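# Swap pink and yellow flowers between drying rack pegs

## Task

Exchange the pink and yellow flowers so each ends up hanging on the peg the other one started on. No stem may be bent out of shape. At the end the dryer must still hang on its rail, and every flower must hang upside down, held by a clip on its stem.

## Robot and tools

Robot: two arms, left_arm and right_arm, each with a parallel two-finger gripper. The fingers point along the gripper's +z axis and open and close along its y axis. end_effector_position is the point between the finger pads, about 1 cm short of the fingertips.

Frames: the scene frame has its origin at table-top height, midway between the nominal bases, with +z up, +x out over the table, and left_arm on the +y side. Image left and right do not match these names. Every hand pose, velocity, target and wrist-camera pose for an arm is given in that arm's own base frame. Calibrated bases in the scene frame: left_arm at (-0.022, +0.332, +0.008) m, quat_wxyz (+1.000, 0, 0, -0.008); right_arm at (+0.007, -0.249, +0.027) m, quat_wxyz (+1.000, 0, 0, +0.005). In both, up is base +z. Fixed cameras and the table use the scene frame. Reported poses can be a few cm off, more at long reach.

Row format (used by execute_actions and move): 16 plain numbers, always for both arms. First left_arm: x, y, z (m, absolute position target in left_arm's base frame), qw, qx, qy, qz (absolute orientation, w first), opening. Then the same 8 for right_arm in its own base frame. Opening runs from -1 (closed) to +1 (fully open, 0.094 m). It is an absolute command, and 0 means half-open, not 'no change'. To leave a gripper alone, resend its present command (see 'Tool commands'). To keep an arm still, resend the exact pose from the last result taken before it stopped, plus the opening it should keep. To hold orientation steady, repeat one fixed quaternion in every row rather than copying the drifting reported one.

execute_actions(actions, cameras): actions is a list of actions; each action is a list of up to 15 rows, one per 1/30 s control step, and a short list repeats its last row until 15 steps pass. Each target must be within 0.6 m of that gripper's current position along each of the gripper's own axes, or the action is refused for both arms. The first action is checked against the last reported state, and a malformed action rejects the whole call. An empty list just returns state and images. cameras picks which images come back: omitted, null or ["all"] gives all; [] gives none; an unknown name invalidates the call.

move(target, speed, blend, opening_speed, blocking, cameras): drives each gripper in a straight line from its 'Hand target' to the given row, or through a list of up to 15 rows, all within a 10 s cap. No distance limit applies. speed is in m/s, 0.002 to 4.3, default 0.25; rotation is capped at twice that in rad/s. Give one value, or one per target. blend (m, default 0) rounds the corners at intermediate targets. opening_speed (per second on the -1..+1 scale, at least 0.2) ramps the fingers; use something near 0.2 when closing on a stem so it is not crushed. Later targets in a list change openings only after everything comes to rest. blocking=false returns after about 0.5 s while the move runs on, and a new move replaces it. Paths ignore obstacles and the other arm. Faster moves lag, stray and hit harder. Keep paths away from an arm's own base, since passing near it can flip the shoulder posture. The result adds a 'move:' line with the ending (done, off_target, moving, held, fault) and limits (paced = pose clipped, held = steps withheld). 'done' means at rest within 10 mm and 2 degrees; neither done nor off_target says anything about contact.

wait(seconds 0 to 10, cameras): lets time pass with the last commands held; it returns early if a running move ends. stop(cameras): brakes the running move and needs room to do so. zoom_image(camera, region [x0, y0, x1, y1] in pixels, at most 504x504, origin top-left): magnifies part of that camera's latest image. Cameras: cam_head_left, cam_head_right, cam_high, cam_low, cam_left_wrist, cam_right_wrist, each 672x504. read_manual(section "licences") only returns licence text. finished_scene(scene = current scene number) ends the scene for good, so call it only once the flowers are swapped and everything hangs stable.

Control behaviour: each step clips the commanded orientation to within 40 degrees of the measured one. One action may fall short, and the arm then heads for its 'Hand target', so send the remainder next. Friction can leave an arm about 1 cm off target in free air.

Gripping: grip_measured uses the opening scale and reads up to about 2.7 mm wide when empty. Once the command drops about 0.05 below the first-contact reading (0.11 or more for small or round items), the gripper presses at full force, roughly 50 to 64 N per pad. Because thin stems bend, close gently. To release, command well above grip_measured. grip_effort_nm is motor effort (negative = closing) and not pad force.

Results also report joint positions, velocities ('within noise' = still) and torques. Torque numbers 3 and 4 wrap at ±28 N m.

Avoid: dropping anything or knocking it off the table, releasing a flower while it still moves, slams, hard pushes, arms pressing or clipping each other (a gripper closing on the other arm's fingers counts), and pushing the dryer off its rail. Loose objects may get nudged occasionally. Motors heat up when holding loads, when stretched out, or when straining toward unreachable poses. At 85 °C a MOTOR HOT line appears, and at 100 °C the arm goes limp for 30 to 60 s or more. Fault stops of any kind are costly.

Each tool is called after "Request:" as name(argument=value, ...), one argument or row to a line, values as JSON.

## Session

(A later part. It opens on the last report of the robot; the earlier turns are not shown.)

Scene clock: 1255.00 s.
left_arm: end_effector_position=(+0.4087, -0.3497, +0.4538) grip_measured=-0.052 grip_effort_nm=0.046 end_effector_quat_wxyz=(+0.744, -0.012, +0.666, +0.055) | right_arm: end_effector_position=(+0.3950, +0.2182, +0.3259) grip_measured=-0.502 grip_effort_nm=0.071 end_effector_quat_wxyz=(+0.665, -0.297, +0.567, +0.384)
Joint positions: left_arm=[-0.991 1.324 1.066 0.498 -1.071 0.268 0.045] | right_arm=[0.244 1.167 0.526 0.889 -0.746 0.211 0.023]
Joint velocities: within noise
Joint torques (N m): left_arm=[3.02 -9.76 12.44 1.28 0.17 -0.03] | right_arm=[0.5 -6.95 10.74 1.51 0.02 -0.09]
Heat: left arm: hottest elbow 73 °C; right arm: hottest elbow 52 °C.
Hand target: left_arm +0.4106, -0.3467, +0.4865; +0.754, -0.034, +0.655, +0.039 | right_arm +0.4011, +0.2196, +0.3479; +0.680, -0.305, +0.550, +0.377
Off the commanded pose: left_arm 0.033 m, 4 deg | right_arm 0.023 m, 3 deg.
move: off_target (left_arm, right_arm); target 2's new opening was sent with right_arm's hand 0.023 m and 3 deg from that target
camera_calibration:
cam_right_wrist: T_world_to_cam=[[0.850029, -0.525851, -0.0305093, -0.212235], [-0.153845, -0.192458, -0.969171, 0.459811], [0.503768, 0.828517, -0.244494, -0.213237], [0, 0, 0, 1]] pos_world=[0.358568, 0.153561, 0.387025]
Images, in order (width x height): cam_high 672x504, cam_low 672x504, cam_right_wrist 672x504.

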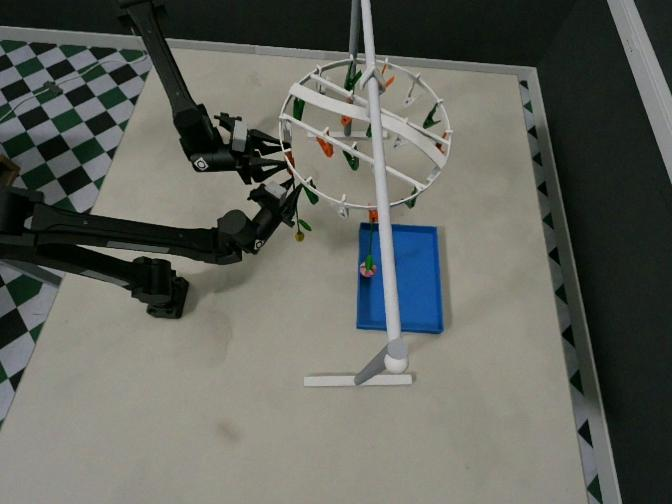

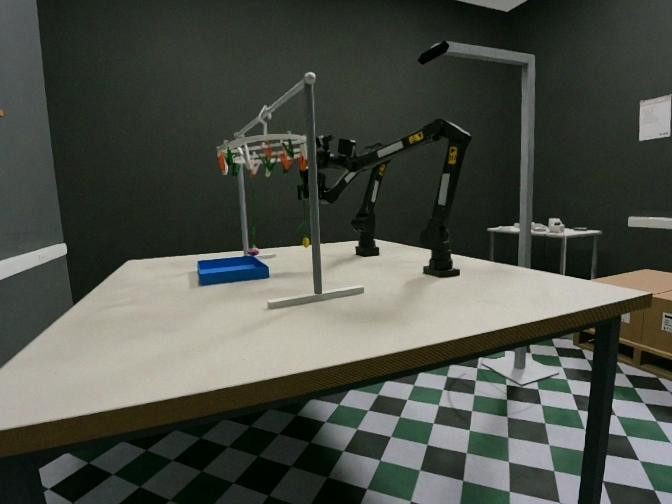

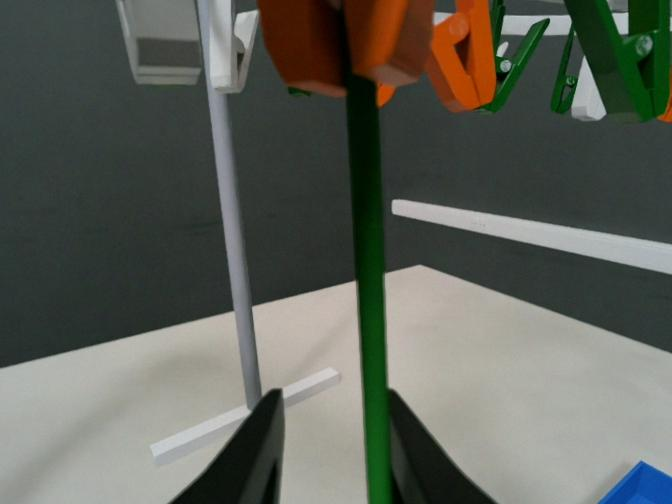

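Request:
move(
  target=[
    [0.412,-0.348,0.487,0.7537,-0.0343,0.6552,0.0395,-0.05,0.402,0.220,0.348,0.6797,-0.3051,0.5504,0.3767,-0.1],
    [0.412,-0.348,0.487,0.7537,-0.0343,0.6552,0.0395,-0.05,0.346,0.130,0.335,0.6797,-0.3051,0.5504,0.3767,-0.1],
    [0.412,-0.348,0.487,0.7537,-0.0343,0.6552,0.0395,-0.05,0.30,0.02,0.32,0.6797,-0.3051,0.5504,0.3767,-0.1],
  ],
  speed=[0.04,0.08,0.15],
  opening_speed=0.5,
  cameras=["cam_high","cam_left_wrist","cam_right_wrist"],
)

Request:
move(
  target=[
    [0.312,-0.357,0.480,0.7537,-0.0343,0.6552,0.0395,-0.05,0.30,0.02,0.32,0.6797,-0.3051,0.5504,0.3767,-0.1],
  ],
  speed=0.08,
  cameras=["cam_high","cam_low","cam_head_left"],
)

Request:
zoom_image(
  camera="cam_low",
  region=[200, 60, 400, 280],
)

Request:
zoom_image(
  camera="cam_head_left",
  region=[170, 0, 400, 160],
)

Scene clock: 1264.73 s.
left_arm: end_effector_position=(+0.4085, -0.3494, +0.4544) grip_measured=-0.052 grip_effort_nm=0.051 end_effector_quat_wxyz=(+0.744, -0.012, +0.665, +0.055) | right_arm: end_effector_position=(+0.3016, +0.0230, +0.3263) grip_measured=-0.101 grip_effort_nm=0.071 end_effector_quat_wxyz=(+0.676, -0.301, +0.583, +0.335)
Joint positions: left_arm=[-0.991 1.322 1.066 0.498 -1.071 0.268 0.045] | right_arm=[-0.515 1.046 0.345 1.57 -1.388 0.845 0.042]
Joint velocities: within noise
Joint torques (N m): left_arm=[3.02 -9.7 12.45 1.26 0.17 -0.02] | right_arm=[-0.21 -1.32 5.52 1.17 0.61 0.17]
Heat: left arm: hottest elbow 73 °C; right arm: hottest elbow 52 °C.
Hand target: left_arm +0.4106, -0.3468, +0.4864; +0.754, -0.034, +0.655, +0.039 | right_arm +0.3004, +0.0209, +0.3203; +0.673, -0.289, +0.589, +0.341
Off the commanded pose: left_arm 0.033 m, 3 deg | right_arm 0.007 m, 6 deg.
joint sent to its limit (right arm) — joint 4 (wrist pitch), upper limit. The joint targets are off in orientation, not in position.
move: off_target (left_arm, right_arm)
camera_calibration:
cam_left_wrist: T_world_to_cam=[[0.10487, -0.992156, -0.06804, -0.358744], [-0.319019, 0.0312394, -0.947233, 0.610305], [0.941929, 0.121042, -0.31324, -0.109739], [0, 0, 0, 1]] pos_world=[0.335686, -0.361712, 0.519318]
cam_right_wrist: T_world_to_cam=[[0.806577, -0.590602, 0.0249488, -0.238951], [-0.149046, -0.244029, -0.958246, 0.404448], [0.57203, 0.769181, -0.284855, -0.0103906], [0, 0, 0, 1]] pos_world=[0.258957, -0.0344359, 0.390562]
Images, in order (width x height): cam_high 672x504, cam_left_wrist 672x504, cam_right_wrist 672x504.

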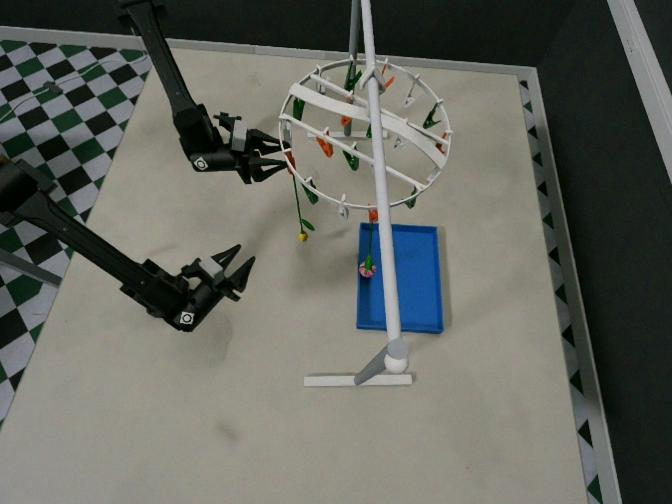

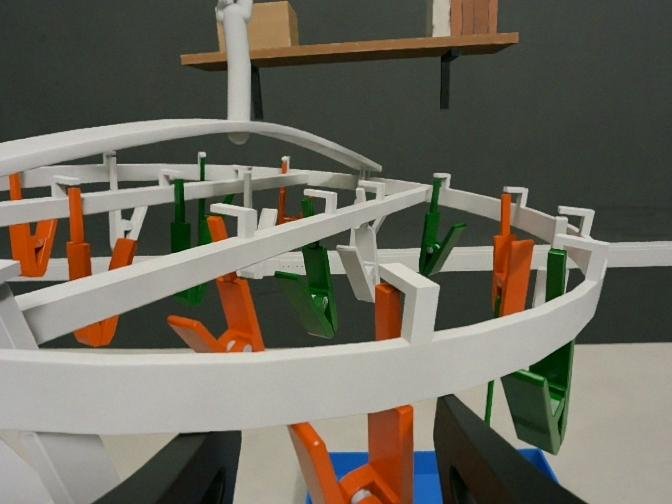

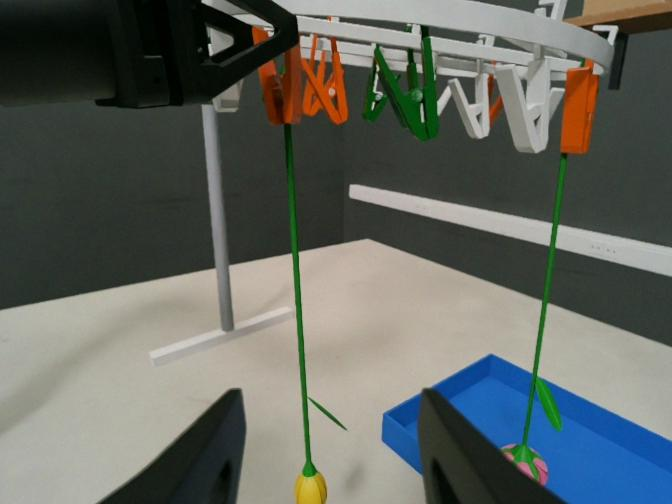

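Scene clock: 1266.97 s.
left_arm: end_effector_position=(+0.3167, -0.3597, +0.4726) grip_measured=-0.052 grip_effort_nm=0.051 end_effector_quat_wxyz=(+0.751, -0.029, +0.658, +0.047) | right_arm: end_effector_position=(+0.3017, +0.0228, +0.3265) grip_measured=-0.101 grip_effort_nm=0.076 end_effector_quat_wxyz=(+0.676, -0.300, +0.583, +0.336)
Joint positions: left_arm=[-1.198 1.255 1.005 0.716 -1.274 0.466 0.045] | right_arm=[-0.515 1.046 0.345 1.57 -1.386 0.846 0.042]
Joint velocities: within noise
Joint torques (N m): left_arm=[1.96 -8.7 8.4 1.98 0.2 0.18] | right_arm=[-0.03 -1.32 5.55 1.22 0.57 0.17]
Heat: left arm: hottest elbow 73 °C; right arm: hottest elbow 52 °C.
Hand target: left_arm +0.3121, -0.3569, +0.4800; +0.753, -0.034, +0.656, +0.039 | right_arm +0.3004, +0.0209, +0.3203; +0.673, -0.288, +0.589, +0.341
Off the commanded pose: left_arm 0.009 m, 1 deg | right_arm 0.007 m, 6 deg.
joint sent to its limit (right arm) — joint 4 (wrist pitch), upper limit. The joint targets are off in orientation, not in position.
move: off_target (right_arm)
Images, in order (width x height): cam_head_left 672x504, cam_high 672x504, cam_low 672x504.

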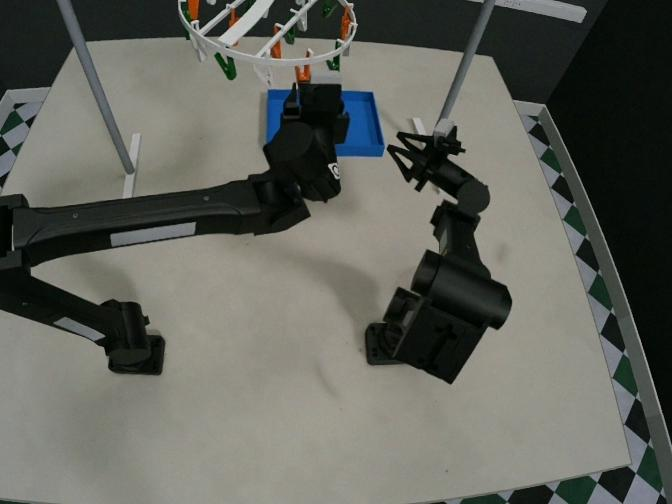

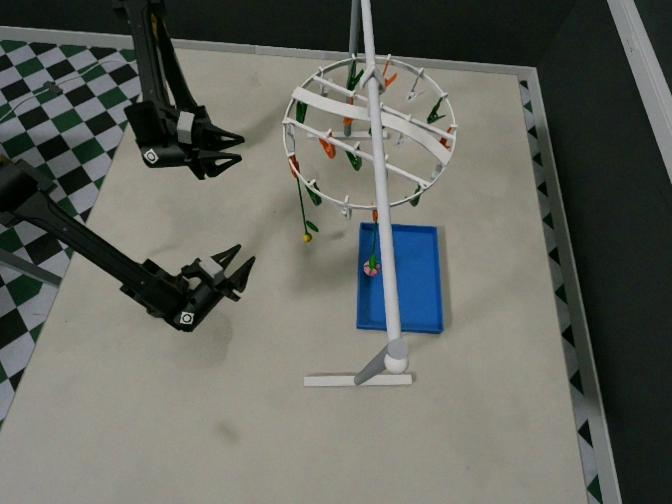

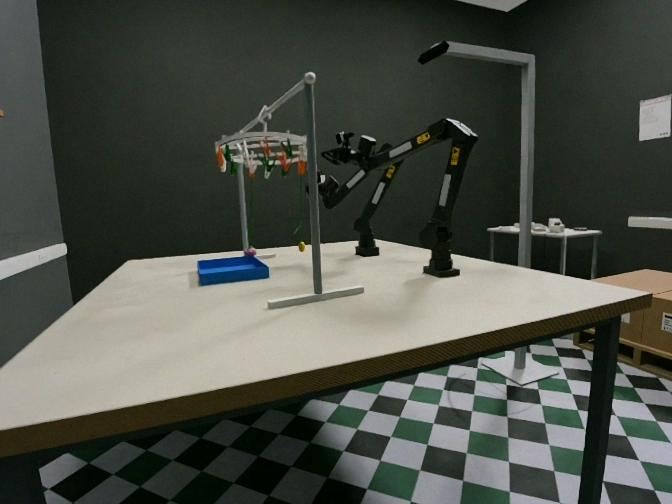

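Scaled by 2.291 from the camera's 672x504 image, which has a finer 960x720 frame.

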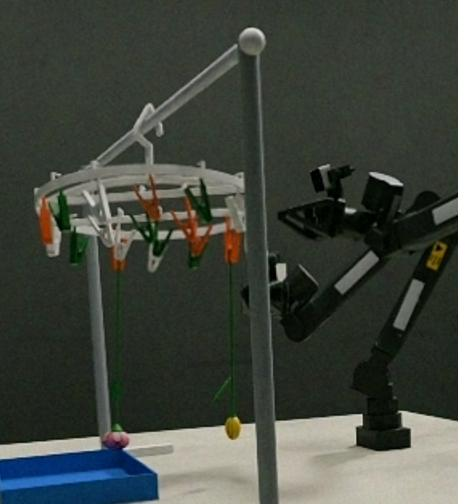

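Scaled by 2.191 from the camera's 672x504 image, which has a finer 960x720 frame.

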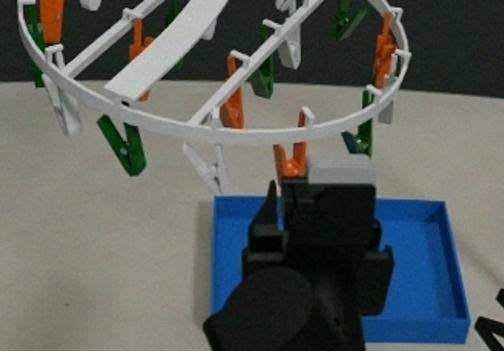

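Request:
finished_scene(
  scene=1,
)

The scene is finished: the task was done.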